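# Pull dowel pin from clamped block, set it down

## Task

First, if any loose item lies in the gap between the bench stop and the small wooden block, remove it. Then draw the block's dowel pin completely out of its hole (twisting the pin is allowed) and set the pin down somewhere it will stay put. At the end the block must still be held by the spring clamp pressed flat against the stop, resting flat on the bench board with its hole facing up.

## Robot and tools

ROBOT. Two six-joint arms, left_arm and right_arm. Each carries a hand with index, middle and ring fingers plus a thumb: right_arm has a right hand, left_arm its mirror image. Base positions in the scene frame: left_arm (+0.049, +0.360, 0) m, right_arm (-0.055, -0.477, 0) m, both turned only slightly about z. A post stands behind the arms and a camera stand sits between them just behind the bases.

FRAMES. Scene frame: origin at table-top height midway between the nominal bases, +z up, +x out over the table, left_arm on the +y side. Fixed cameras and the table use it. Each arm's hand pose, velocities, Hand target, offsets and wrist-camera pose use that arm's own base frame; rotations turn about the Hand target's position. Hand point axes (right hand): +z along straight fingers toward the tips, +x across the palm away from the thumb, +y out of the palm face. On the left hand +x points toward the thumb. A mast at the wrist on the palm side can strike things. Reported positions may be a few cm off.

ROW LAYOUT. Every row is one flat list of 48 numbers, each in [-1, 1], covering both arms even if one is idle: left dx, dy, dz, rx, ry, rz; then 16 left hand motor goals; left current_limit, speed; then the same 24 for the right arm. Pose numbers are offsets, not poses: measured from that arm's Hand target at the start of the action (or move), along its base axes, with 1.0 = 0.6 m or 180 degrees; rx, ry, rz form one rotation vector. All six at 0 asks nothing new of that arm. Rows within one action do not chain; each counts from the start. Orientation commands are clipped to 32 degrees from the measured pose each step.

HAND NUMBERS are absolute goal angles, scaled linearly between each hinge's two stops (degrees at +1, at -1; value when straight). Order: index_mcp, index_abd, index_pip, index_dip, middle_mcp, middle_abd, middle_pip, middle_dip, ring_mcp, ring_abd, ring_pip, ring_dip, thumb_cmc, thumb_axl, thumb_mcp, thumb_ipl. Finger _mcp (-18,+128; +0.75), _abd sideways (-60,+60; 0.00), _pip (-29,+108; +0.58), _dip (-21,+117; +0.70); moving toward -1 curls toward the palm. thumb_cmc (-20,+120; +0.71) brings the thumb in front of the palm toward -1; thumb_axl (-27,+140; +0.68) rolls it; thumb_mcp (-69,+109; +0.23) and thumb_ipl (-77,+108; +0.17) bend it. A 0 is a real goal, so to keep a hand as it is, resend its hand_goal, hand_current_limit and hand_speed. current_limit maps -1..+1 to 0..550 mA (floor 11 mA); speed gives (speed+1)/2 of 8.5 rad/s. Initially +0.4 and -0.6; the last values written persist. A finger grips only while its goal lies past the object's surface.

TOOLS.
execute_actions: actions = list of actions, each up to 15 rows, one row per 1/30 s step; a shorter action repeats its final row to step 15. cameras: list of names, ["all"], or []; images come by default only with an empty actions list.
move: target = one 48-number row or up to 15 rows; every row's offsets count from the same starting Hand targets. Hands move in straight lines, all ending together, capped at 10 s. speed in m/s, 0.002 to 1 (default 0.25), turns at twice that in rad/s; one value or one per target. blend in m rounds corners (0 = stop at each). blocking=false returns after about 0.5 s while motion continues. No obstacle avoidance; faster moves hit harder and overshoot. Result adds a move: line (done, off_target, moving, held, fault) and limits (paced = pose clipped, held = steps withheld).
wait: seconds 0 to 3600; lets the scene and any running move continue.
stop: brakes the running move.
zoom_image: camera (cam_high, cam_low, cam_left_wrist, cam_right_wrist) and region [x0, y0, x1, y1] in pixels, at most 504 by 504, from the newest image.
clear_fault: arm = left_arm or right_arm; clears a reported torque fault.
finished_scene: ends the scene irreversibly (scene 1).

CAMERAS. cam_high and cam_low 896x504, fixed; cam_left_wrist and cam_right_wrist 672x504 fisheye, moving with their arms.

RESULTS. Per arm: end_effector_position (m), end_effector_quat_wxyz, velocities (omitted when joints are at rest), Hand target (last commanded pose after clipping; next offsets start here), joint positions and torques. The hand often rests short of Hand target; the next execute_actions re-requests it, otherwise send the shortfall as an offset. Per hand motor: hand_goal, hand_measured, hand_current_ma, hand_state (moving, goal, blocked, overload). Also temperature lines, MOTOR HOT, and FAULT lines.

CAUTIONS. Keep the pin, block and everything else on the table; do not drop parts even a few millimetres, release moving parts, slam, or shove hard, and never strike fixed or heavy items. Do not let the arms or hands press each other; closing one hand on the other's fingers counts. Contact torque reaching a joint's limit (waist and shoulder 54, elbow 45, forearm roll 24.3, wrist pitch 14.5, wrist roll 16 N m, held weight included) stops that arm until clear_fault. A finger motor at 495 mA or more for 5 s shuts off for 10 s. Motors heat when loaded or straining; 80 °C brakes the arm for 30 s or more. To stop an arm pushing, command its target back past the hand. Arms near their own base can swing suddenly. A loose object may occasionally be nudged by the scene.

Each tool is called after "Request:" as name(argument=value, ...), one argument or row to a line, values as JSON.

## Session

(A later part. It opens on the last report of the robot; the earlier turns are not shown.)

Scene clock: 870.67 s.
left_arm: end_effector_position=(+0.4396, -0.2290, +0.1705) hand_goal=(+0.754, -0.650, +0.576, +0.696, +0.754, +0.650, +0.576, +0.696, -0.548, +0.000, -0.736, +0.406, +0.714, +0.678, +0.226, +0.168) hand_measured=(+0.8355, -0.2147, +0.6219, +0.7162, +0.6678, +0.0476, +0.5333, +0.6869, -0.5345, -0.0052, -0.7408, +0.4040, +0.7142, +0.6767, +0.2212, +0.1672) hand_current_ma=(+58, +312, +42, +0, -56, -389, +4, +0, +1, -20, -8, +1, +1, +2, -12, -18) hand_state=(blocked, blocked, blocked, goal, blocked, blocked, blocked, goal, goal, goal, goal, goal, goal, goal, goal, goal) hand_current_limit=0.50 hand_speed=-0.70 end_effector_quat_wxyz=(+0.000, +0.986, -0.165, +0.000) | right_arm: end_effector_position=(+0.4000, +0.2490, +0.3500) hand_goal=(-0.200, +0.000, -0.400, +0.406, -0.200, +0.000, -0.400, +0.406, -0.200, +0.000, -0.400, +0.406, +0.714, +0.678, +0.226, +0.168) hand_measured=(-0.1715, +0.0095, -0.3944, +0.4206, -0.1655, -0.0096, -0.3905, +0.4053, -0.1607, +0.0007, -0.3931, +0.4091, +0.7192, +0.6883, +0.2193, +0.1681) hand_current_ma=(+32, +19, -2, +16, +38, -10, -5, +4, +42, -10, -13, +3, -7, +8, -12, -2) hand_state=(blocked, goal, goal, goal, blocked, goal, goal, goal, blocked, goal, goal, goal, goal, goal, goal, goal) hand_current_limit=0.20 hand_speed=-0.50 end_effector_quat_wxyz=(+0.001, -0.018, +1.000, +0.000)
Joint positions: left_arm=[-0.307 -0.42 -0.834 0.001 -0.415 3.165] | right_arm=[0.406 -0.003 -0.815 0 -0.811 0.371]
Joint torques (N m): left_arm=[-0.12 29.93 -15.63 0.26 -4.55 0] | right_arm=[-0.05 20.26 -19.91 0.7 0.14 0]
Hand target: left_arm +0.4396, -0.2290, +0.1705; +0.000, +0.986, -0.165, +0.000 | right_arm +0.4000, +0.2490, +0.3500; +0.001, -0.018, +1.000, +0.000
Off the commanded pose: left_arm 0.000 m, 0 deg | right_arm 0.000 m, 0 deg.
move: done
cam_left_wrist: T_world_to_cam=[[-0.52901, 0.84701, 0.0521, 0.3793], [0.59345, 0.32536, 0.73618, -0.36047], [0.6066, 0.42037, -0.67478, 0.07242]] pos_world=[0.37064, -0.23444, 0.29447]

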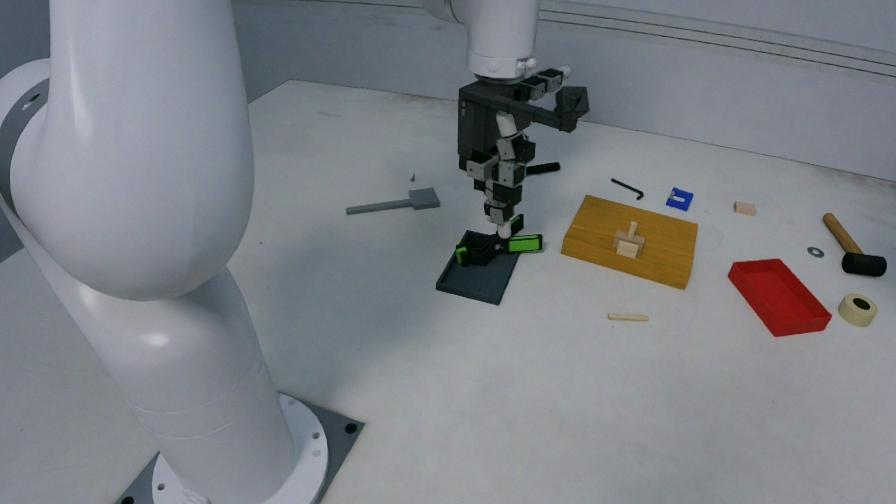

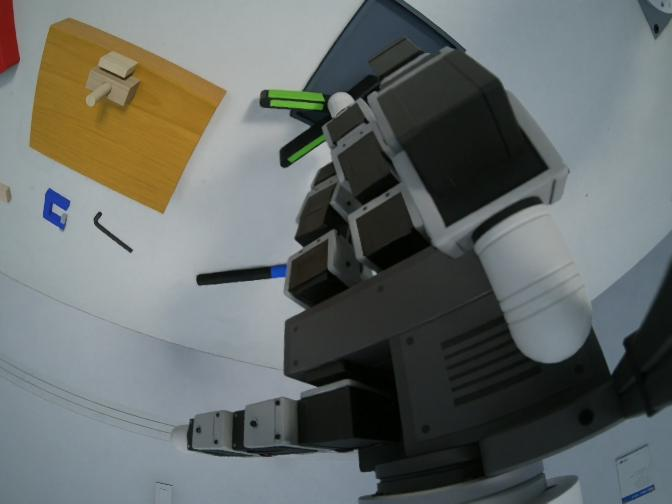

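Request:
move(
  target=[
    [0,0,-0.02,0,0,0,0.754,-0.05,0.576,0.696,0.754,0.0,0.576,0.696,-0.548,0,-0.737,0.406,0.714,0.678,0.226,0.168,0.5,-0.7,0,0,0,0,0,0,-0.2,0,-0.4,0.406,-0.2,0,-0.4,0.406,-0.2,0,-0.4,0.406,0.714,0.678,0.226,0.168,0.2,-0.5],
    [0,0,0.0,0,0,0,0.754,0.1,0.576,0.696,0.754,-0.15,0.576,0.696,-0.548,0,-0.737,0.406,0.714,0.678,0.226,0.168,0.5,-0.7,0,0,0,0,0,0,-0.2,0,-0.4,0.406,-0.2,0,-0.4,0.406,-0.2,0,-0.4,0.406,0.714,0.678,0.226,0.168,0.2,-0.5],
    [0,0,0.15,0,0,0,0.754,0.1,0.576,0.696,0.754,-0.15,0.576,0.696,-0.548,0,-0.737,0.406,0.714,0.678,0.226,0.168,0.5,-0.7,0,0,0,0,0,0,-0.2,0,-0.4,0.406,-0.2,0,-0.4,0.406,-0.2,0,-0.4,0.406,0.714,0.678,0.226,0.168,0.2,-0.5],
  ],
  speed=0.06,
  cameras=["cam_low","cam_left_wrist"],
)

Request:
zoom_image(
  camera="cam_low",
  region=[430, 170, 560, 300],
)

Request:
zoom_image(
  camera="cam_left_wrist",
  region=[200, 0, 520, 300],
)

Scene clock: 881.73 s.
left_arm: end_effector_position=(+0.4396, -0.2290, +0.2605) hand_goal=(+0.754, +0.100, +0.576, +0.696, +0.754, -0.150, +0.576, +0.696, -0.548, +0.000, -0.736, +0.406, +0.714, +0.678, +0.226, +0.168) hand_measured=(+0.7547, +0.0959, +0.5808, +0.6996, +0.7438, -0.1414, +0.5705, +0.6881, -0.5345, -0.0037, -0.7395, +0.4040, +0.7142, +0.6777, +0.2212, +0.1672) hand_current_ma=(-3, -2, +22, +3, -5, +2, +27, -8, +0, -7, -10, -13, -5, -18, +10, -5) hand_state=(goal, goal, goal, goal, goal, goal, goal, goal, goal, goal, goal, goal, goal, goal, goal, goal) hand_current_limit=0.50 hand_speed=-0.70 end_effector_quat_wxyz=(+0.000, +0.986, -0.165, +0.000) | right_arm: end_effector_position=(+0.4000, +0.2490, +0.3500) hand_goal=(-0.200, +0.000, -0.400, +0.406, -0.200, +0.000, -0.400, +0.406, -0.200, +0.000, -0.400, +0.406, +0.714, +0.678, +0.226, +0.168) hand_measured=(-0.1715, +0.0080, -0.3944, +0.4206, -0.1643, -0.0081, -0.3918, +0.4066, -0.1619, +0.0007, -0.3931, +0.4104, +0.7192, +0.6883, +0.2193, +0.1681) hand_current_ma=(+37, +6, +1, -5, +33, -21, +8, +3, +46, -17, +5, +0, +11, +10, -13, +7) hand_state=(blocked, goal, goal, goal, blocked, goal, goal, goal, blocked, goal, goal, goal, goal, goal, goal, goal) hand_current_limit=0.20 hand_speed=-0.50 end_effector_quat_wxyz=(+0.001, -0.018, +1.000, +0.000)
Joint positions: left_arm=[-0.307 -0.257 -0.873 0.001 -0.617 3.166] | right_arm=[0.406 -0.003 -0.815 0 -0.811 0.371]
Joint torques (N m): left_arm=[-0.11 26.87 -17.95 0.37 0.05 2.12] | right_arm=[-0.05 20.26 -19.91 0.7 0.14 0]
Hand target: left_arm +0.4396, -0.2290, +0.2605; +0.000, +0.986, -0.165, +0.000 | right_arm +0.4000, +0.2490, +0.3500; +0.001, -0.018, +1.000, +0.000
Off the commanded pose: left_arm 0.000 m, 0 deg | right_arm 0.000 m, 0 deg.
move: done
cam_left_wrist: T_world_to_cam=[[-0.52901, 0.84701, 0.0521, 0.37461], [0.59345, 0.32536, 0.73618, -0.42672], [0.6066, 0.42037, -0.67478, 0.13315]] pos_world=[0.37064, -0.23444, 0.38447]

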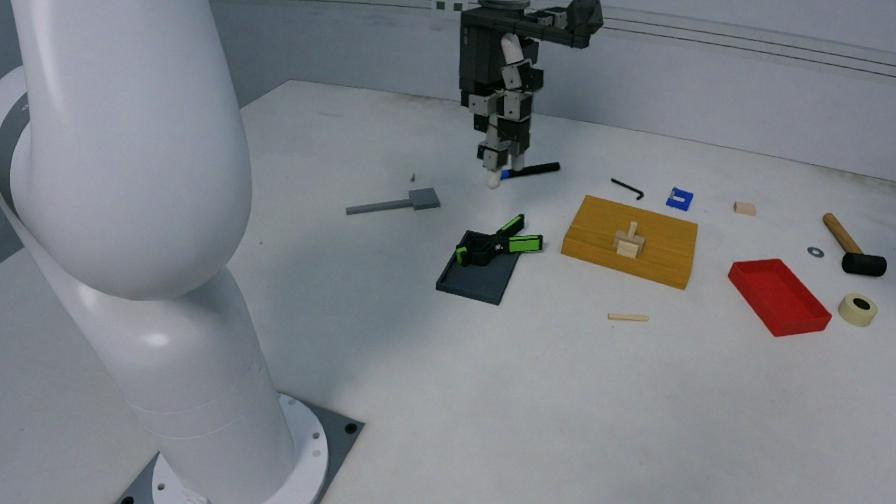

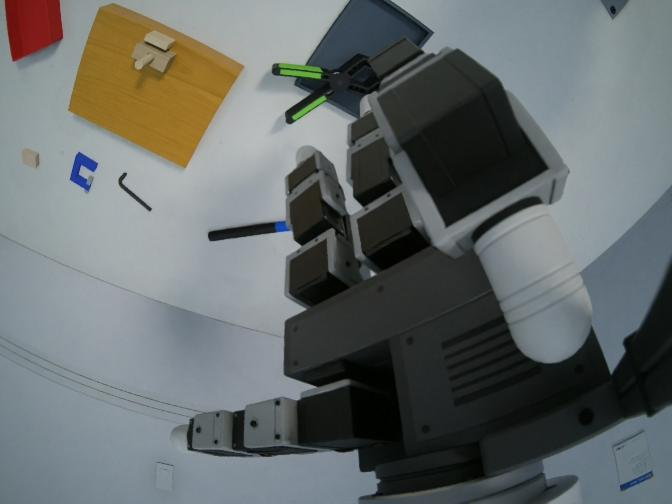

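Scaled by 3.877 from the camera's image (finer frame: 1280x720).

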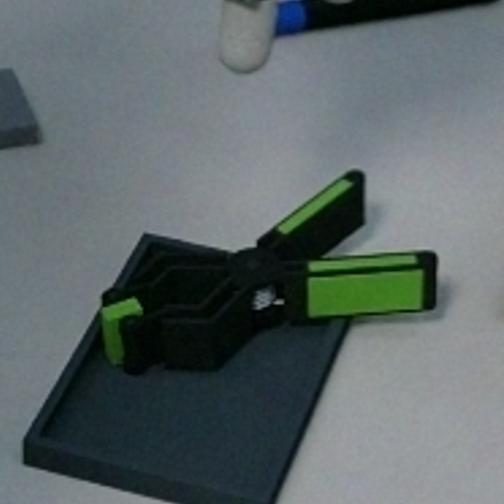

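Scaled by 1.575 from the camera's image (finer frame: 960x720).

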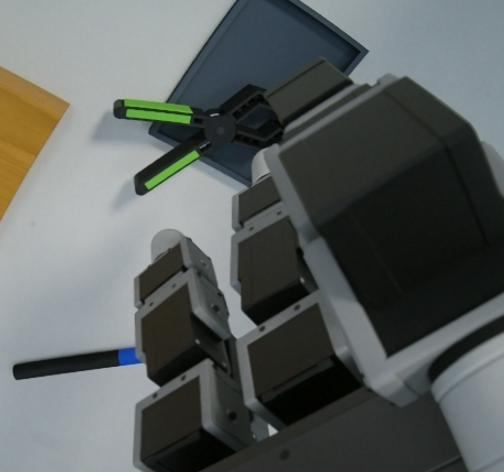

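Request:
move(
  target=[
    [-0.02,0.107,-0.1,0.0922,-0.3795,-0.5695,0.979,0.25,-0.562,0.696,-0.548,0,-0.737,0.406,0.979,-0.25,-0.562,0.696,0.714,0.678,0.226,0.168,0.5,-0.5,0,0,0,0,0,0,-0.2,0,-0.4,0.406,-0.2,0,-0.4,0.406,-0.2,0,-0.4,0.406,0.714,0.678,0.226,0.168,0.2,-0.5],
  ],
  speed=0.25,
  cameras=["cam_low","cam_high"],
)

Request:
zoom_image(
  camera="cam_high",
  region=[480, 200, 680, 340],
)

Request:
zoom_image(
  camera="cam_low",
  region=[400, 120, 600, 320],
)

Scene clock: 903.20 s.
left_arm: end_effector_position=(+0.4276, -0.1648, +0.2005) hand_goal=(+0.980, +0.250, -0.562, +0.696, -0.548, +0.000, -0.736, +0.406, +0.980, -0.250, -0.562, +0.696, +0.714, +0.678, +0.226, +0.168) hand_measured=(+0.9681, +0.2439, -0.5612, +0.7022, -0.5188, -0.0081, -0.7357, +0.4066, +0.9681, -0.2557, -0.5637, +0.7034, +0.7004, +0.6767, +0.2212, +0.1681) hand_current_ma=(-30, +1, +15, -12, +7, -6, +19, +6, +6, +0, -6, +4, +5, +1, -17, -7) hand_state=(goal, goal, goal, goal, blocked, goal, goal, goal, goal, goal, goal, goal, goal, goal, goal, goal) hand_current_limit=0.50 hand_speed=-0.50 end_effector_quat_wxyz=(+0.197, -0.341, +0.796, -0.460) | right_arm: end_effector_position=(+0.4000, +0.2490, +0.3500) hand_goal=(-0.200, +0.000, -0.400, +0.406, -0.200, +0.000, -0.400, +0.406, -0.200, +0.000, -0.400, +0.406, +0.714, +0.678, +0.226, +0.168) hand_measured=(-0.1715, +0.0080, -0.3944, +0.4193, -0.1655, -0.0096, -0.3918, +0.4066, -0.1619, +0.0007, -0.3931, +0.4091, +0.7180, +0.6883, +0.2183, +0.1672) hand_current_ma=(+30, +9, +14, +9, +34, -16, +6, +4, +41, -13, -2, +4, +3, +19, -16, +4) hand_state=(blocked, goal, goal, goal, blocked, goal, goal, goal, blocked, goal, goal, goal, goal, goal, goal, goal) hand_current_limit=0.20 hand_speed=-0.50 end_effector_quat_wxyz=(+0.001, -0.018, +1.000, +0.000)
Joint positions: left_arm=[-0.137 -0.183 -0.48 0.768 0.819 4.476] | right_arm=[0.406 -0.003 -0.815 0 -0.811 0.371]
Joint torques (N m): left_arm=[-0.09 21.91 -15.47 -0.07 1.28 -0.05] | right_arm=[-0.05 20.26 -19.91 0.7 0.14 0]
Hand target: left_arm +0.4276, -0.1648, +0.2005; +0.197, -0.340, +0.796, -0.460 | right_arm +0.4000, +0.2490, +0.3500; +0.001, -0.018, +1.000, +0.000
Off the commanded pose: left_arm 0.000 m, 0 deg | right_arm 0.000 m, 0 deg.
move: done
Images, in order (width x height): cam_high 896x504, cam_low 896x504.

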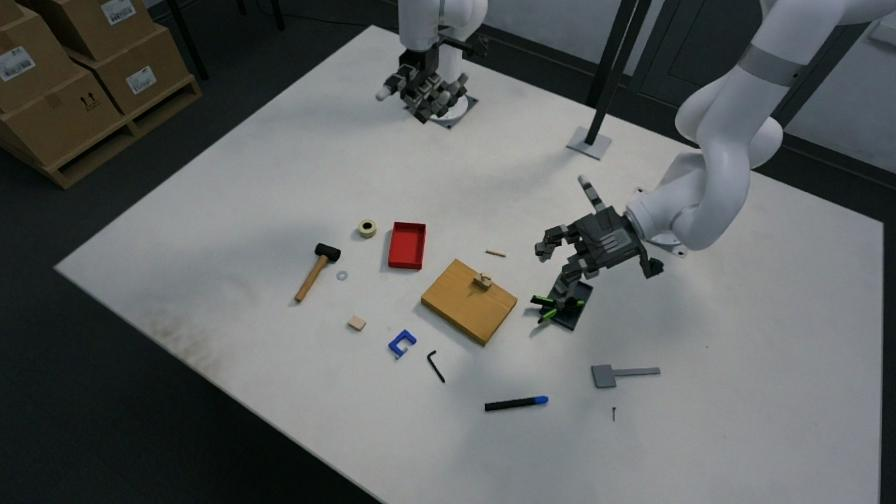

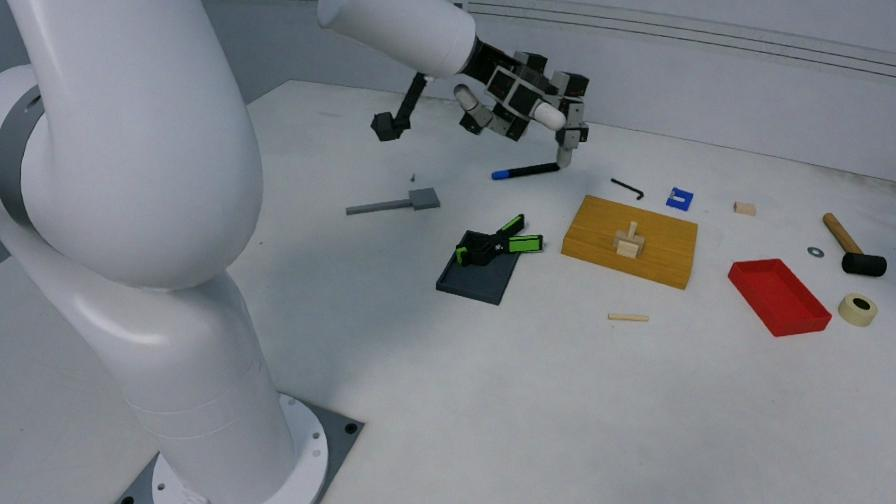

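Scaled by 2.520 from the camera's image (finer frame: 1280x720).

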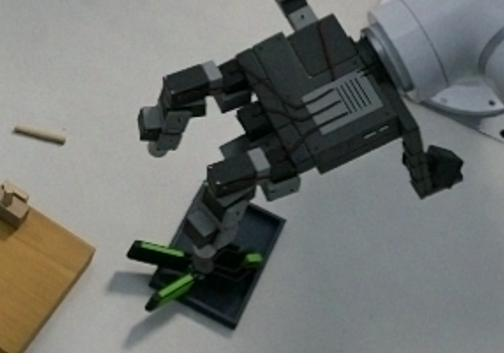

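Scaled by 2.520 from the camera's image (finer frame: 1280x720).

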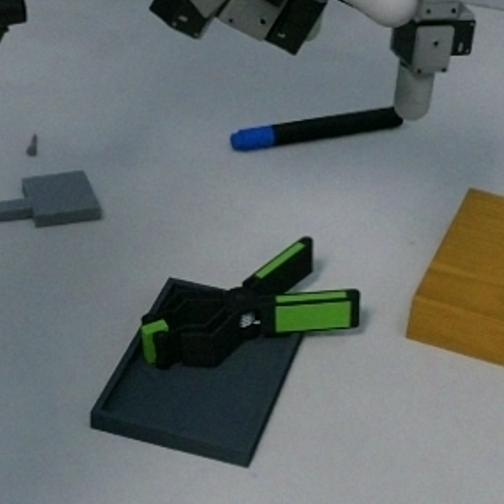

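Request:
move(
  target=[
    [-0.0075,0.0062,-0.1508,0,0,0,0.979,0.25,-0.562,0.696,-0.548,0,-0.737,0.406,0.979,-0.25,-0.562,0.696,0.714,0.678,0.226,0.168,0.5,-0.5,0,0,0,0,0,0,-0.2,0,-0.4,0.406,-0.2,0,-0.4,0.406,-0.2,0,-0.4,0.406,0.714,0.678,0.226,0.168,0.2,-0.5],
  ],
  speed=0.15,
  cameras=["cam_low","cam_high"],
)

Request:
zoom_image(
  camera="cam_high",
  region=[480, 200, 640, 340],
)

Request:
zoom_image(
  camera="cam_low",
  region=[430, 160, 570, 300],
)

Scene clock: 908.27 s.
left_arm: end_effector_position=(+0.4231, -0.1611, +0.1100) hand_goal=(+0.980, +0.250, -0.562, +0.696, -0.548, +0.000, -0.736, +0.406, +0.980, -0.250, -0.562, +0.696, +0.714, +0.678, +0.226, +0.168) hand_measured=(+0.9657, +0.2439, -0.5625, +0.7022, -0.5188, -0.0081, -0.7357, +0.4066, +0.9669, -0.2543, -0.5637, +0.7034, +0.6991, +0.6777, +0.2222, +0.1672) hand_current_ma=(+1, -2, -11, -5, +23, +1, +15, +10, -1, +15, -5, +5, +20, +5, -14, -13) hand_state=(goal, goal, goal, goal, blocked, goal, goal, goal, goal, goal, goal, goal, goal, goal, goal, goal) hand_current_limit=0.50 hand_speed=-0.50 end_effector_quat_wxyz=(+0.197, -0.341, +0.796, -0.460) | right_arm: end_effector_position=(+0.4000, +0.2490, +0.3500) hand_goal=(-0.200, +0.000, -0.400, +0.406, -0.200, +0.000, -0.400, +0.406, -0.200, +0.000, -0.400, +0.406, +0.714, +0.678, +0.226, +0.168) hand_measured=(-0.1727, +0.0095, -0.3956, +0.4206, -0.1643, -0.0081, -0.3918, +0.4053, -0.1607, -0.0008, -0.3931, +0.4091, +0.7180, +0.6883, +0.2193, +0.1672) hand_current_ma=(+42, +4, +3, +9, +47, -11, -8, +0, +54, +3, +3, -9, -14, +16, -20, +12) hand_state=(blocked, goal, goal, goal, blocked, goal, goal, goal, blocked, goal, goal, goal, goal, goal, goal, goal) hand_current_limit=0.20 hand_speed=-0.50 end_effector_quat_wxyz=(+0.001, -0.018, +1.000, +0.000)
Joint positions: left_arm=[-0.127 -0.453 -0.485 0.646 1.022 4.691] | right_arm=[0.406 -0.003 -0.815 0 -0.811 0.371]
Joint torques (N m): left_arm=[-0.1 26.41 -11.04 0 1.31 -0.05] | right_arm=[-0.05 20.26 -19.91 0.7 0.14 0]
Hand target: left_arm +0.4231, -0.1611, +0.1100; +0.197, -0.340, +0.796, -0.460 | right_arm +0.4000, +0.2490, +0.3500; +0.001, -0.018, +1.000, +0.000
Off the commanded pose: left_arm 0.000 m, 0 deg | right_arm 0.000 m, 0 deg.
move: done
Images, in order (width x height): cam_high 896x504, cam_low 896x504.

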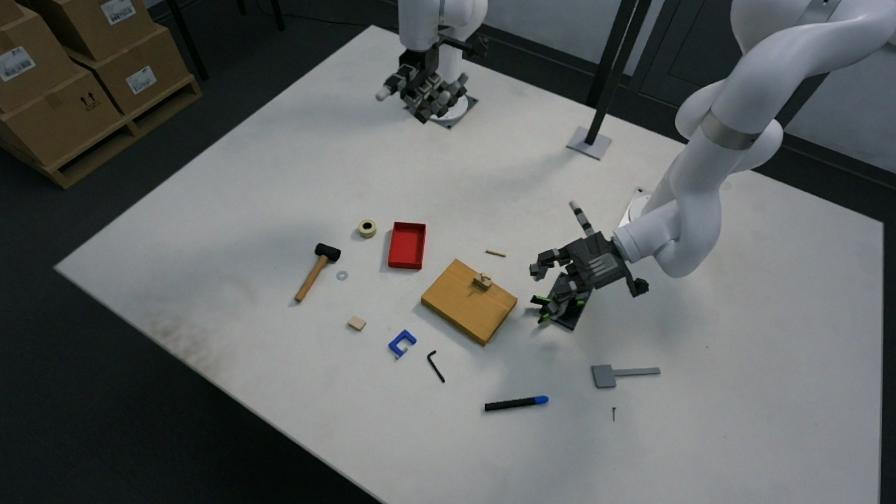

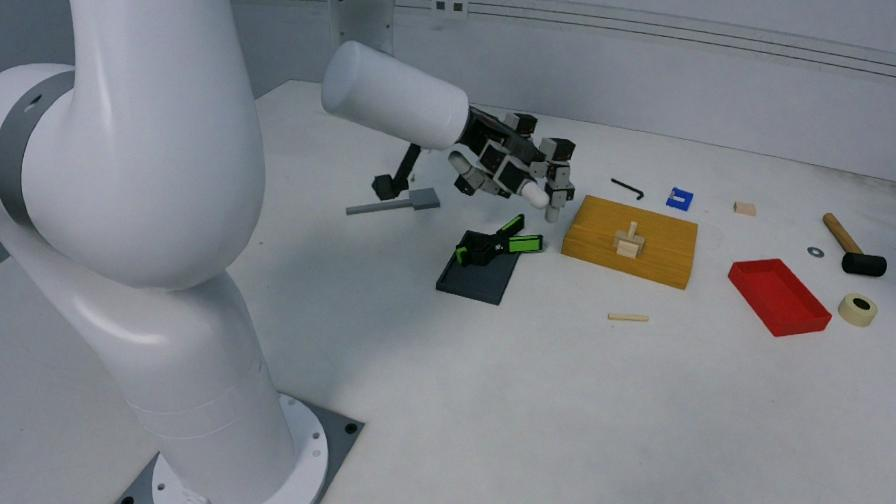

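Scaled by 3.150 from the camera's image (finer frame: 1280x720).

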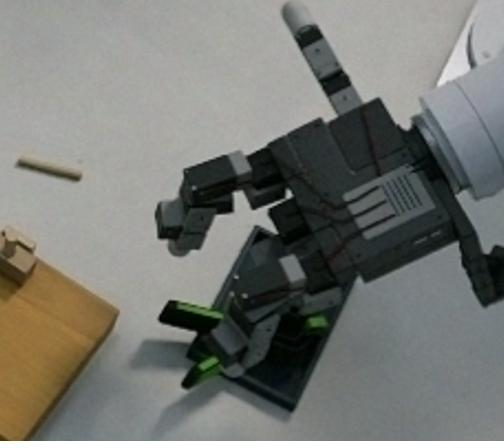

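Scaled by 3.600 from the camera's image (finer frame: 1280x720).

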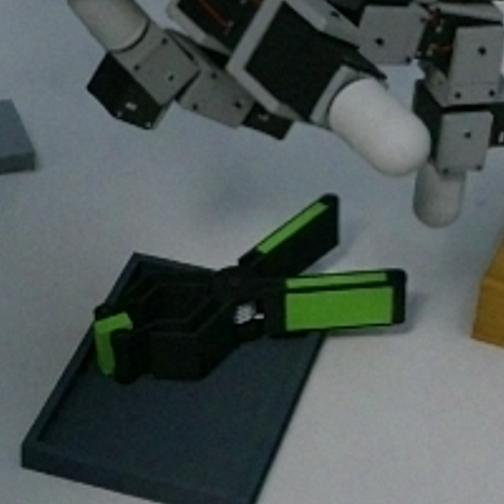

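Request:
move(
  target=[
    [0,0,-0.05,0,0,0,0.979,0.28,-0.562,0.696,-0.548,0,-0.737,0.406,0.979,-0.28,-0.562,0.696,0.714,0.678,0.226,0.168,0.5,-0.5,0,0,0,0,0,0,-0.2,0,-0.4,0.406,-0.2,0,-0.4,0.406,-0.2,0,-0.4,0.406,0.714,0.678,0.226,0.168,0.2,-0.5],
  ],
  speed=0.08,
  cameras=["cam_low","cam_high","cam_left_wrist"],
)

Request:
zoom_image(
  camera="cam_high",
  region=[500, 260, 580, 350],
)

Request:
zoom_image(
  camera="cam_low",
  region=[430, 160, 570, 300],
)

Scene clock: 920.93 s.
left_arm: end_effector_position=(+0.4231, -0.1611, +0.0800) hand_goal=(+0.980, +0.280, -0.562, +0.696, -0.548, +0.000, -0.736, +0.406, +0.980, -0.280, -0.562, +0.696, +0.714, +0.678, +0.226, +0.168) hand_measured=(+0.9657, +0.2717, -0.5612, +0.7022, -0.5188, -0.0081, -0.7357, +0.4066, +0.9669, -0.2718, -0.5637, +0.7034, +0.6991, +0.6777, +0.2212, +0.1681) hand_current_ma=(-13, +2, +0, -19, -4, +19, +9, +2, -7, -16, +6, +9, +19, -11, -16, -22) hand_state=(goal, goal, goal, goal, blocked, goal, goal, goal, goal, goal, goal, goal, goal, goal, goal, goal) hand_current_limit=0.50 hand_speed=-0.50 end_effector_quat_wxyz=(+0.197, -0.340, +0.796, -0.460) | right_arm: end_effector_position=(+0.4000, +0.2490, +0.3500) hand_goal=(-0.200, +0.000, -0.400, +0.406, -0.200, +0.000, -0.400, +0.406, -0.200, +0.000, -0.400, +0.406, +0.714, +0.678, +0.226, +0.168) hand_measured=(-0.1727, +0.0095, -0.3956, +0.4206, -0.1655, -0.0096, -0.3918, +0.4053, -0.1607, +0.0021, -0.3931, +0.4091, +0.7192, +0.6883, +0.2183, +0.1672) hand_current_ma=(+24, +12, -5, +11, +46, -26, +0, +8, +43, -15, +11, -6, -4, +1, -19, +5) hand_state=(blocked, goal, goal, goal, blocked, goal, goal, goal, blocked, goal, goal, goal, goal, goal, goal, goal) hand_current_limit=0.20 hand_speed=-0.50 end_effector_quat_wxyz=(+0.001, -0.018, +1.000, +0.000)
Joint positions: left_arm=[-0.127 -0.552 -0.505 0.619 1.086 4.744] | right_arm=[0.406 -0.003 -0.815 0 -0.811 0.371]
Joint torques (N m): left_arm=[-0.11 27.96 -9.58 0.02 1.3 -0.05] | right_arm=[-0.05 20.26 -19.91 0.7 0.14 0]
Hand target: left_arm +0.4231, -0.1611, +0.0800; +0.197, -0.340, +0.796, -0.460 | right_arm +0.4000, +0.2490, +0.3500; +0.001, -0.018, +1.000, +0.000
Off the commanded pose: left_arm 0.000 m, 0 deg | right_arm 0.000 m, 0 deg.
move: done
cam_left_wrist: T_world_to_cam=[[0.73062, 0.37496, 0.57061, -0.33269], [-0.59451, -0.06163, 0.80172, 0.1288], [0.33578, -0.92499, 0.17789, -0.17747]] pos_world=[0.37923, -0.03148, 0.11814]
Images, in order (width x height): cam_high 896x504, cam_low 896x504, cam_left_wrist 672x504.

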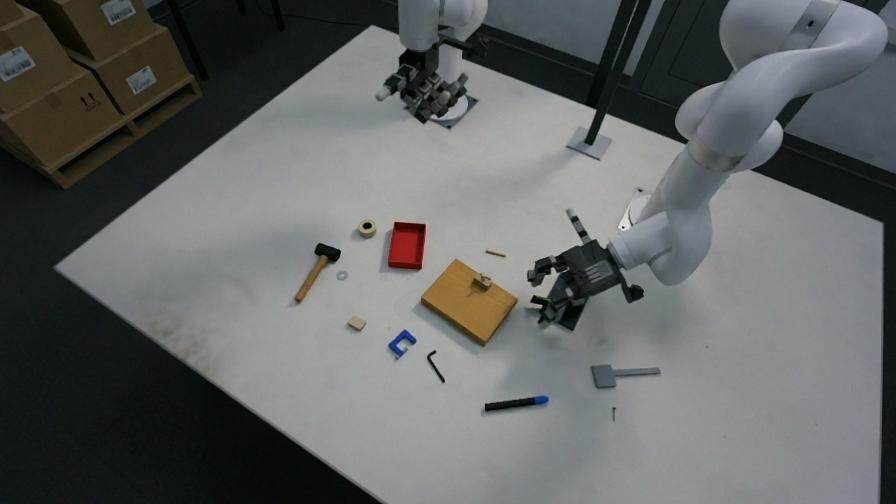

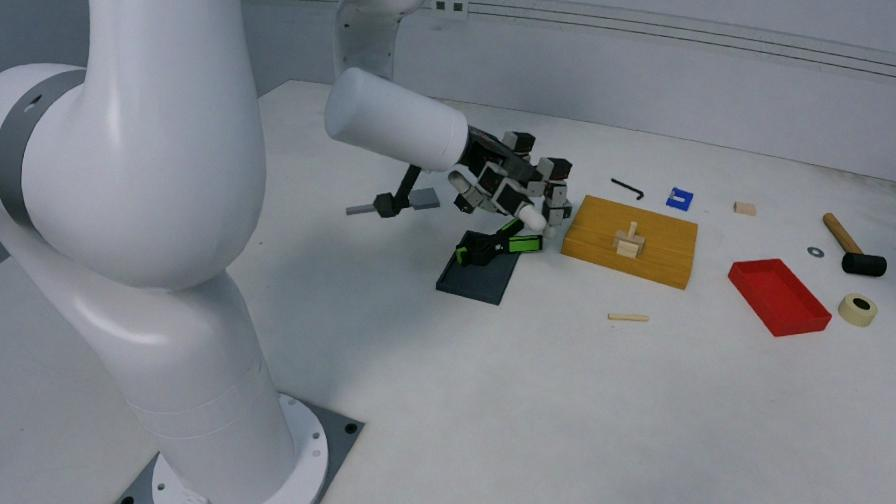

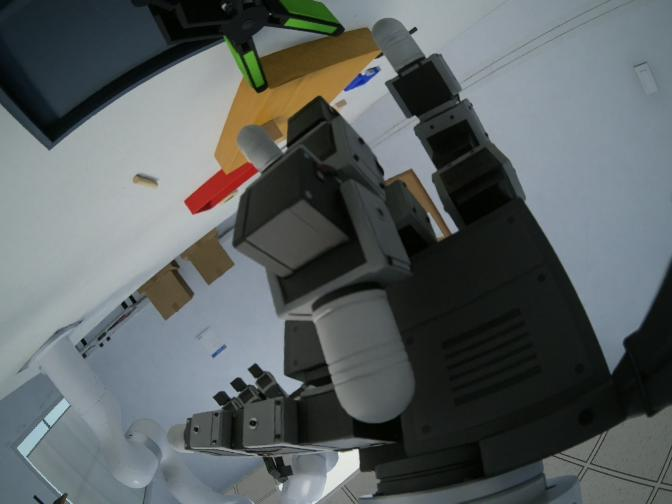

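Scaled by 5.600 from the camera's image (finer frame: 1280x720).

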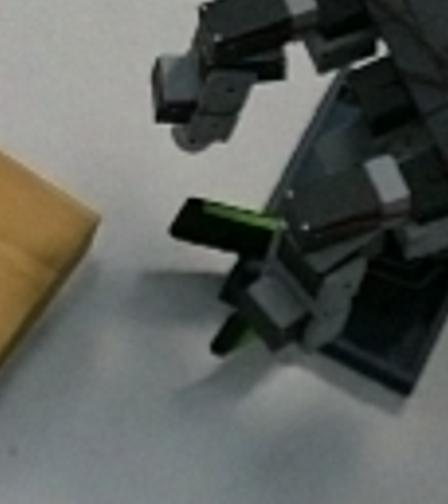

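Scaled by 3.600 from the camera's image (finer frame: 1280x720).

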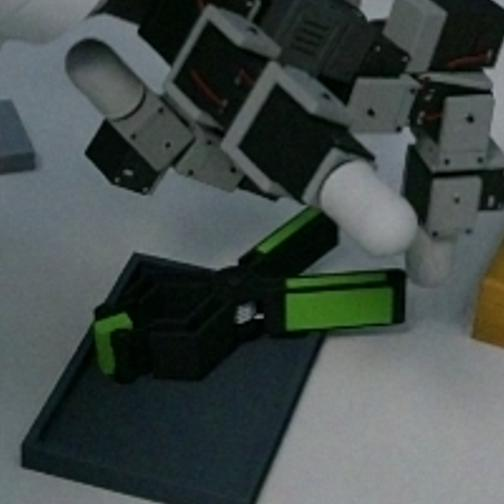

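Request:
move(
  target=[
    [0,0,-0.05,0,0,0,0.979,0.28,-0.562,0.696,-0.548,0,-0.737,0.406,0.979,-0.28,-0.562,0.696,0.714,0.678,0.226,0.168,0.5,-0.5,0,0,0,0,0,0,-0.2,0,-0.4,0.406,-0.2,0,-0.4,0.406,-0.2,0,-0.4,0.406,0.714,0.678,0.226,0.168,0.2,-0.5],
  ],
  speed=0.05,
  cameras=["cam_low","cam_high","cam_left_wrist"],
)

Request:
zoom_image(
  camera="cam_left_wrist",
  region=[60, 0, 360, 200],
)

Request:
zoom_image(
  camera="cam_low",
  region=[430, 160, 570, 300],
)

Scene clock: 929.03 s.
left_arm: end_effector_position=(+0.4231, -0.1611, +0.0500) hand_goal=(+0.980, +0.280, -0.562, +0.696, -0.548, +0.000, -0.736, +0.406, +0.980, -0.280, -0.562, +0.696, +0.714, +0.678, +0.226, +0.168) hand_measured=(+0.9657, +0.2717, -0.5625, +0.7022, -0.5188, -0.0066, -0.7357, +0.4066, +0.9669, -0.2718, -0.5637, +0.7034, +0.6991, +0.6777, +0.2212, +0.1672) hand_current_ma=(-24, -8, -4, -1, +14, +1, -7, +8, -9, +9, -21, -3, +17, -3, -12, -10) hand_state=(goal, goal, goal, goal, blocked, goal, goal, goal, goal, goal, goal, goal, goal, goal, goal, goal) hand_current_limit=0.50 hand_speed=-0.50 end_effector_quat_wxyz=(+0.197, -0.341, +0.796, -0.460) | right_arm: end_effector_position=(+0.4000, +0.2490, +0.3500) hand_goal=(-0.200, +0.000, -0.400, +0.406, -0.200, +0.000, -0.400, +0.406, -0.200, +0.000, -0.400, +0.406, +0.714, +0.678, +0.226, +0.168) hand_measured=(-0.1715, +0.0095, -0.3944, +0.4206, -0.1643, -0.0096, -0.3918, +0.4053, -0.1619, +0.0007, -0.3918, +0.4091, +0.7192, +0.6883, +0.2193, +0.1672) hand_current_ma=(+29, -2, -14, +4, +35, +0, +11, +6, +56, -5, +11, -7, -9, +3, -15, +13) hand_state=(blocked, goal, goal, goal, blocked, goal, goal, goal, blocked, goal, goal, goal, goal, goal, goal, goal) hand_current_limit=0.20 hand_speed=-0.50 end_effector_quat_wxyz=(+0.001, -0.018, +1.000, +0.000)
Joint positions: left_arm=[-0.127 -0.65 -0.531 0.599 1.145 4.791] | right_arm=[0.406 -0.003 -0.815 0 -0.811 0.371]
Joint torques (N m): left_arm=[-0.12 29.41 -8.19 0.03 1.3 -0.05] | right_arm=[-0.05 20.26 -19.91 0.7 0.14 0]
Hand target: left_arm +0.4231, -0.1611, +0.0500; +0.197, -0.340, +0.796, -0.460 | right_arm +0.4000, +0.2490, +0.3500; +0.001, -0.018, +1.000, +0.000
Off the commanded pose: left_arm 0.000 m, 0 deg | right_arm 0.000 m, 0 deg.
move: done
cam_left_wrist: T_world_to_cam=[[0.7306, 0.37503, 0.57059, -0.31555], [-0.59449, -0.06168, 0.80173, 0.15284], [0.33587, -0.92496, 0.17788, -0.17217]] pos_world=[0.37923, -0.03148, 0.08814]
Images, in order (width x height): cam_high 896x504, cam_low 896x504, cam_left_wrist 672x504.

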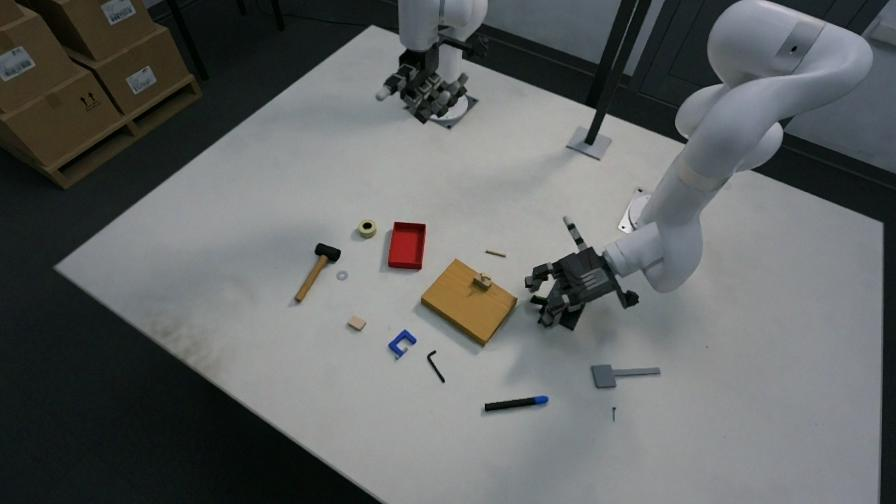

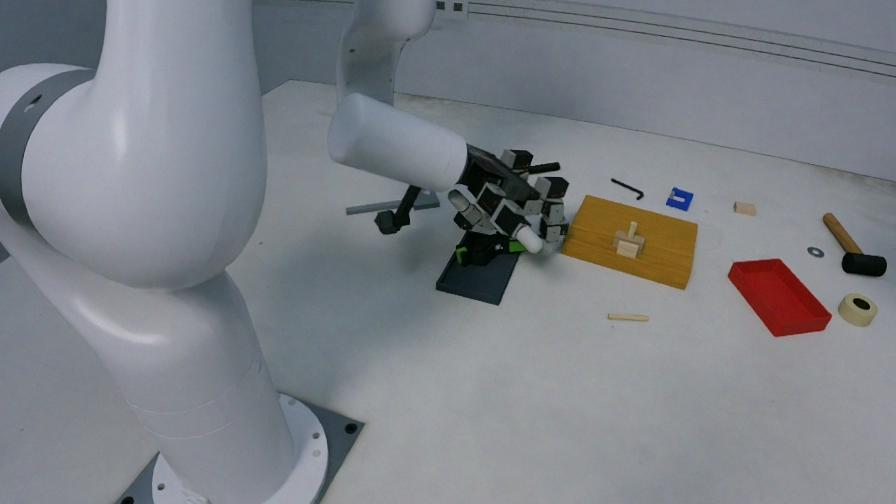

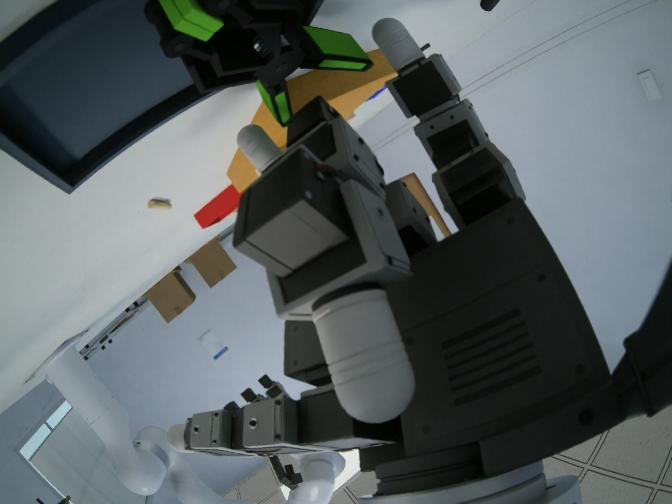

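Scaled by 1.680 from the camera's image (finer frame: 960x720).

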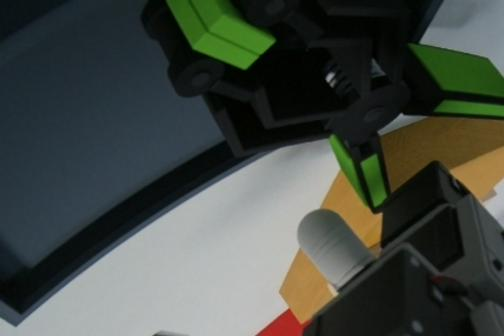

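Scaled by 3.600 from the camera's image (finer frame: 1280x720).

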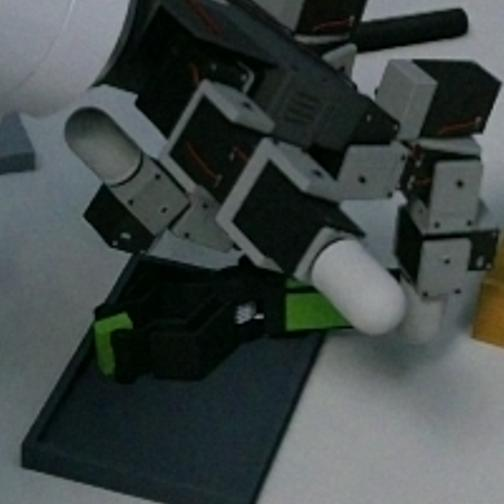

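Request:
execute_actions(
  actions=[
    [[0,0,0,0,0,0,0.979,-0.4,-0.562,0.696,-0.548,0,-0.737,0.406,0.979,0.4,-0.562,0.696,0.714,0.678,0.226,0.168,0.0,-0.7,0,0,0,0,0,0,-0.2,0,-0.4,0.406,-0.2,0,-0.4,0.406,-0.2,0,-0.4,0.406,0.714,0.678,0.226,0.168,0.2,-0.5]],
    [[0,0,0,0,0,0,0.979,-0.4,-0.562,0.696,-0.548,0,-0.737,0.406,0.979,0.4,-0.562,0.696,0.714,0.678,0.226,0.168,0.0,-0.7,0,0,0,0,0,0,-0.2,0,-0.4,0.406,-0.2,0,-0.4,0.406,-0.2,0,-0.4,0.406,0.714,0.678,0.226,0.168,0.2,-0.5]],
    [[0,0,0,0,0,0,0.979,-0.4,-0.562,0.696,-0.548,0,-0.737,0.406,0.979,0.4,-0.562,0.696,0.714,0.678,0.226,0.168,0.0,-0.7,0,0,0,0,0,0,-0.2,0,-0.4,0.406,-0.2,0,-0.4,0.406,-0.2,0,-0.4,0.406,0.714,0.678,0.226,0.168,0.2,-0.5]],
  ],
  cameras=["cam_low","cam_left_wrist"],
)

Request:
zoom_image(
  camera="cam_left_wrist",
  region=[100, 0, 440, 200],
)

Request:
zoom_image(
  camera="cam_low",
  region=[430, 160, 570, 300],
)

Scene clock: 944.43 s.
left_arm: end_effector_position=(+0.4231, -0.1611, +0.0500) hand_goal=(+0.980, -0.400, -0.562, +0.696, -0.548, +0.000, -0.736, +0.406, +0.980, +0.400, -0.562, +0.696, +0.714, +0.678, +0.226, +0.168) hand_measured=(+0.9645, -0.1517, -0.5855, +0.6894, -0.5188, -0.0081, -0.7357, +0.4066, +0.9657, +0.1179, -0.5791, +0.6907, +0.6991, +0.6777, +0.2212, +0.1681) hand_current_ma=(-8, +144, +0, -8, -3, -4, +22, -3, +0, -147, -13, +0, -9, -2, +16, +13) hand_state=(goal, blocked, blocked, goal, blocked, goal, goal, goal, goal, blocked, goal, goal, goal, goal, goal, goal) hand_current_limit=0.00 hand_speed=-0.70 end_effector_quat_wxyz=(+0.197, -0.340, +0.796, -0.460) | right_arm: end_effector_position=(+0.4000, +0.2490, +0.3500) hand_goal=(-0.200, +0.000, -0.400, +0.406, -0.200, +0.000, -0.400, +0.406, -0.200, +0.000, -0.400, +0.406, +0.714, +0.678, +0.226, +0.168) hand_measured=(-0.1715, +0.0080, -0.3944, +0.4193, -0.1655, -0.0096, -0.3918, +0.4066, -0.1619, +0.0007, -0.3931, +0.4091, +0.7192, +0.6883, +0.2183, +0.1672) hand_current_ma=(+24, +0, -3, +12, +39, -8, +14, +5, +38, -17, +14, +1, -8, +11, -16, +8) hand_state=(blocked, goal, goal, goal, blocked, goal, goal, goal, blocked, goal, goal, goal, goal, goal, goal, goal) hand_current_limit=0.20 hand_speed=-0.50 end_effector_quat_wxyz=(+0.001, -0.018, +1.000, +0.000)
Joint positions: left_arm=[-0.127 -0.65 -0.531 0.599 1.145 4.791] | right_arm=[0.406 -0.003 -0.815 0 -0.811 0.371]
Joint torques (N m): left_arm=[-0.12 29.41 -8.19 0.03 1.3 -0.05] | right_arm=[-0.05 20.26 -19.91 0.7 0.14 0]
Hand target: left_arm +0.4231, -0.1611, +0.0500; +0.197, -0.340, +0.796, -0.460 | right_arm +0.4000, +0.2490, +0.3500; +0.001, -0.018, +1.000, +0.000
Off the commanded pose: left_arm 0.000 m, 0 deg | right_arm 0.000 m, 0 deg.
cam_left_wrist: T_world_to_cam=[[0.73062, 0.37496, 0.57061, -0.31557], [-0.59451, -0.06163, 0.80172, 0.15285], [0.33578, -0.92499, 0.17789, -0.17213]] pos_world=[0.37923, -0.03148, 0.08814]

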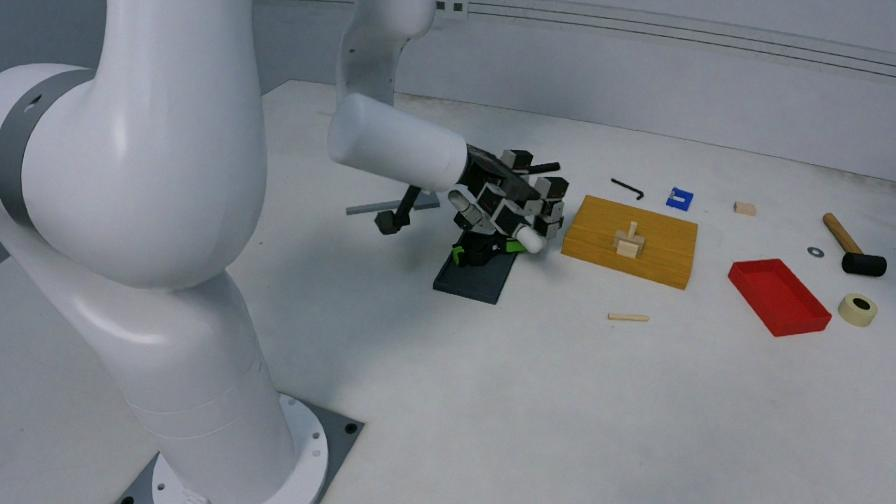

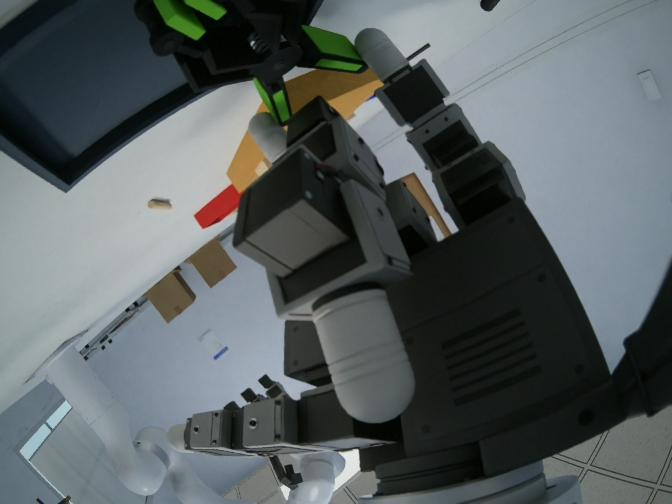

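Scaled by 1.482 from the camera's image (finer frame: 960x720).

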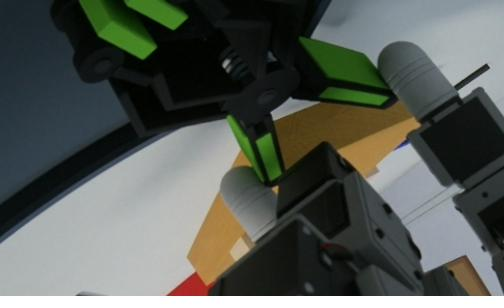

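Scaled by 3.600 from the camera's image (finer frame: 1280x720).

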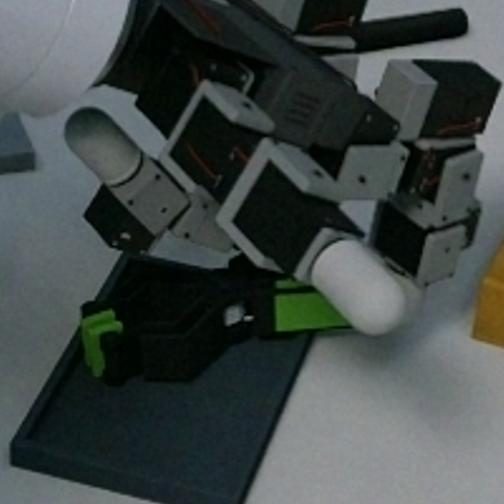

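Request:
execute_actions(
  actions=[],
  cameras=["all"],
)

Scene clock: 959.80 s.
left_arm: end_effector_position=(+0.4231, -0.1611, +0.0500) hand_goal=(+0.980, -0.400, -0.562, +0.696, -0.548, +0.000, -0.736, +0.406, +0.980, +0.400, -0.562, +0.696, +0.714, +0.678, +0.226, +0.168) hand_measured=(+0.9657, -0.1517, -0.5868, +0.6894, -0.5188, -0.0081, -0.7357, +0.4053, +0.9645, +0.1179, -0.5791, +0.6920, +0.6991, +0.6777, +0.2212, +0.1681) hand_current_ma=(-2, +118, -11, -20, +5, +0, +0, -10, -8, -158, -5, -2, -8, -1, -8, -5) hand_state=(goal, blocked, blocked, goal, blocked, goal, goal, goal, goal, blocked, goal, goal, goal, goal, goal, goal) hand_current_limit=0.00 hand_speed=-0.70 end_effector_quat_wxyz=(+0.197, -0.340, +0.796, -0.460) | right_arm: end_effector_position=(+0.4000, +0.2490, +0.3500) hand_goal=(-0.200, +0.000, -0.400, +0.406, -0.200, +0.000, -0.400, +0.406, -0.200, +0.000, -0.400, +0.406, +0.714, +0.678, +0.226, +0.168) hand_measured=(-0.1715, +0.0065, -0.3956, +0.4206, -0.1655, -0.0096, -0.3918, +0.4053, -0.1619, +0.0007, -0.3931, +0.4104, +0.7192, +0.6872, +0.2193, +0.1681) hand_current_ma=(+45, +10, -5, +1, +38, -17, -3, +17, +47, +3, -5, +8, +3, +4, -6, +12) hand_state=(blocked, goal, goal, goal, blocked, goal, goal, goal, blocked, goal, goal, goal, goal, goal, goal, goal) hand_current_limit=0.20 hand_speed=-0.50 end_effector_quat_wxyz=(+0.001, -0.018, +1.000, +0.000)
Joint positions: left_arm=[-0.127 -0.65 -0.531 0.599 1.145 4.791] | right_arm=[0.406 -0.003 -0.815 0 -0.811 0.371]
Joint velocities: within noise
Joint torques (N m): left_arm=[-0.12 29.41 -8.19 0.03 1.3 -0.05] | right_arm=[-0.05 20.26 -19.91 0.7 0.14 0]
Motor temperatures (°C): left_arm=[27 31 32 34 39 33] | right_arm=[27 32 35 31 35 34]
Hand target: left_arm +0.4231, -0.1611, +0.0500; +0.197, -0.340, +0.796, -0.460 | right_arm +0.4000, +0.2490, +0.3500; +0.001, -0.018, +1.000, +0.000
Off the commanded pose: left_arm 0.000 m, 0 deg | right_arm 0.000 m, 0 deg.
camera_calibration:
cam_left_wrist: T_world_to_cam=[[0.73062, 0.37496, 0.57061, -0.31557], [-0.59451, -0.06163, 0.80172, 0.15285], [0.33578, -0.92499, 0.17789, -0.17213]] pos_world=[0.37923, -0.03148, 0.08814]
cam_right_wrist: T_world_to_cam=[[0.77405, 0.63286, 0.01843, -0.44236], [0.43062, -0.54758, 0.71745, -0.33192], [0.46413, -0.54741, -0.69637, 0.31868]] pos_world=[0.33743, 0.27265, 0.4682]

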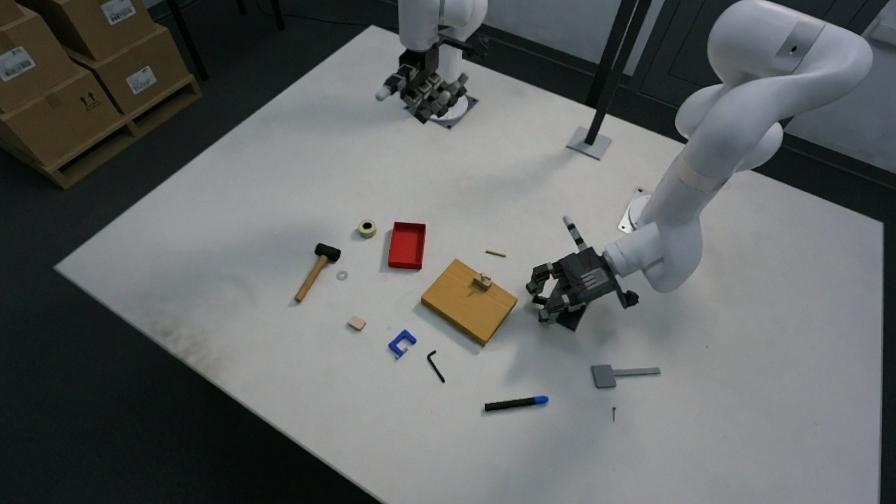

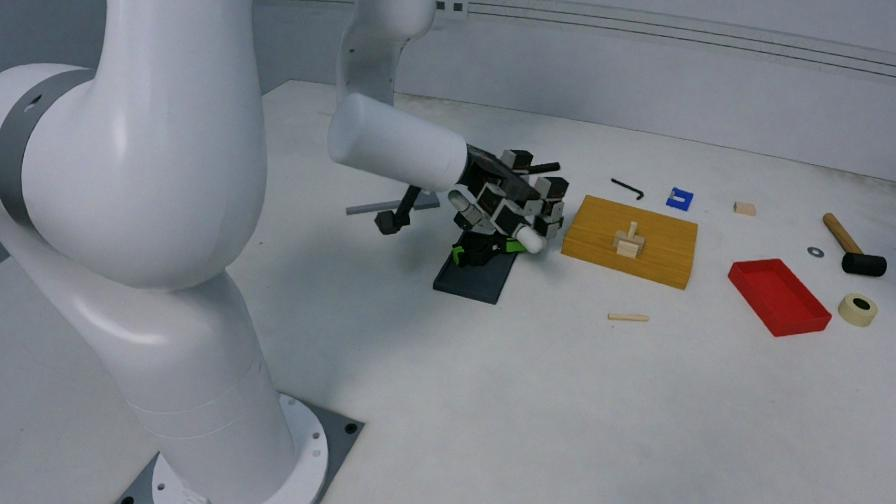

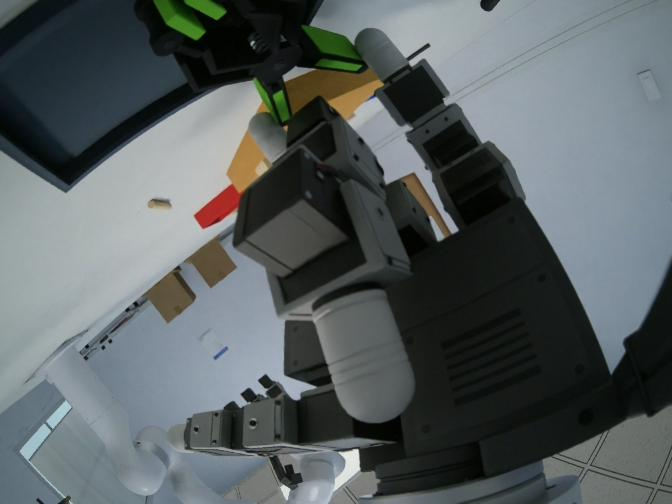

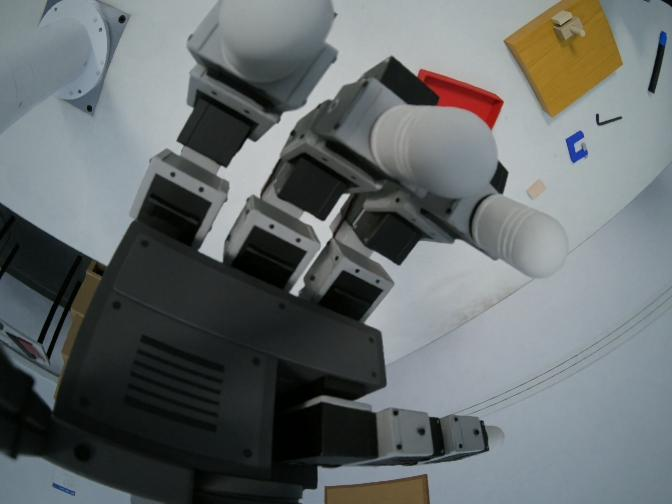

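Request:
zoom_image(
  camera="cam_low",
  region=[560, 190, 700, 290],
)

Request:
zoom_image(
  camera="cam_left_wrist",
  region=[120, 0, 480, 200],
)

Request:
zoom_image(
  camera="cam_right_wrist",
  region=[500, 0, 640, 100],
)

Scaled by 3.600 from the camera's image (finer frame: 1280x720).

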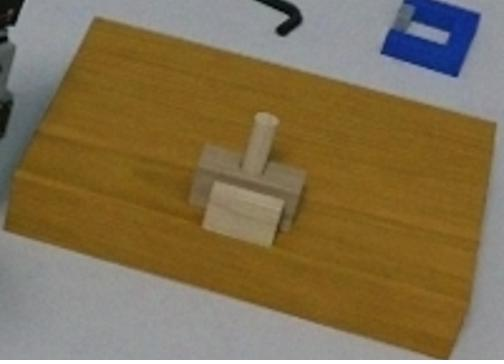

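Scaled by 1.400 from the camera's image (finer frame: 960x720).

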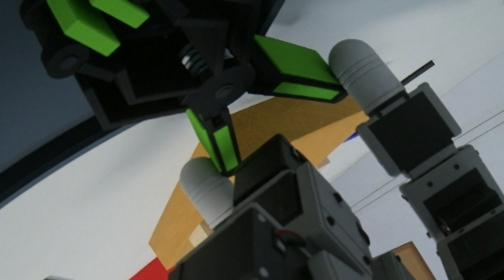

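Scaled by 3.600 from the camera's image (finer frame: 960x720).

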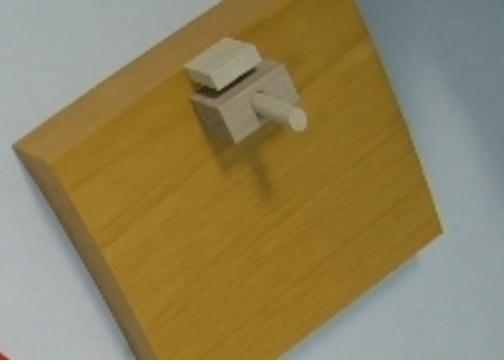

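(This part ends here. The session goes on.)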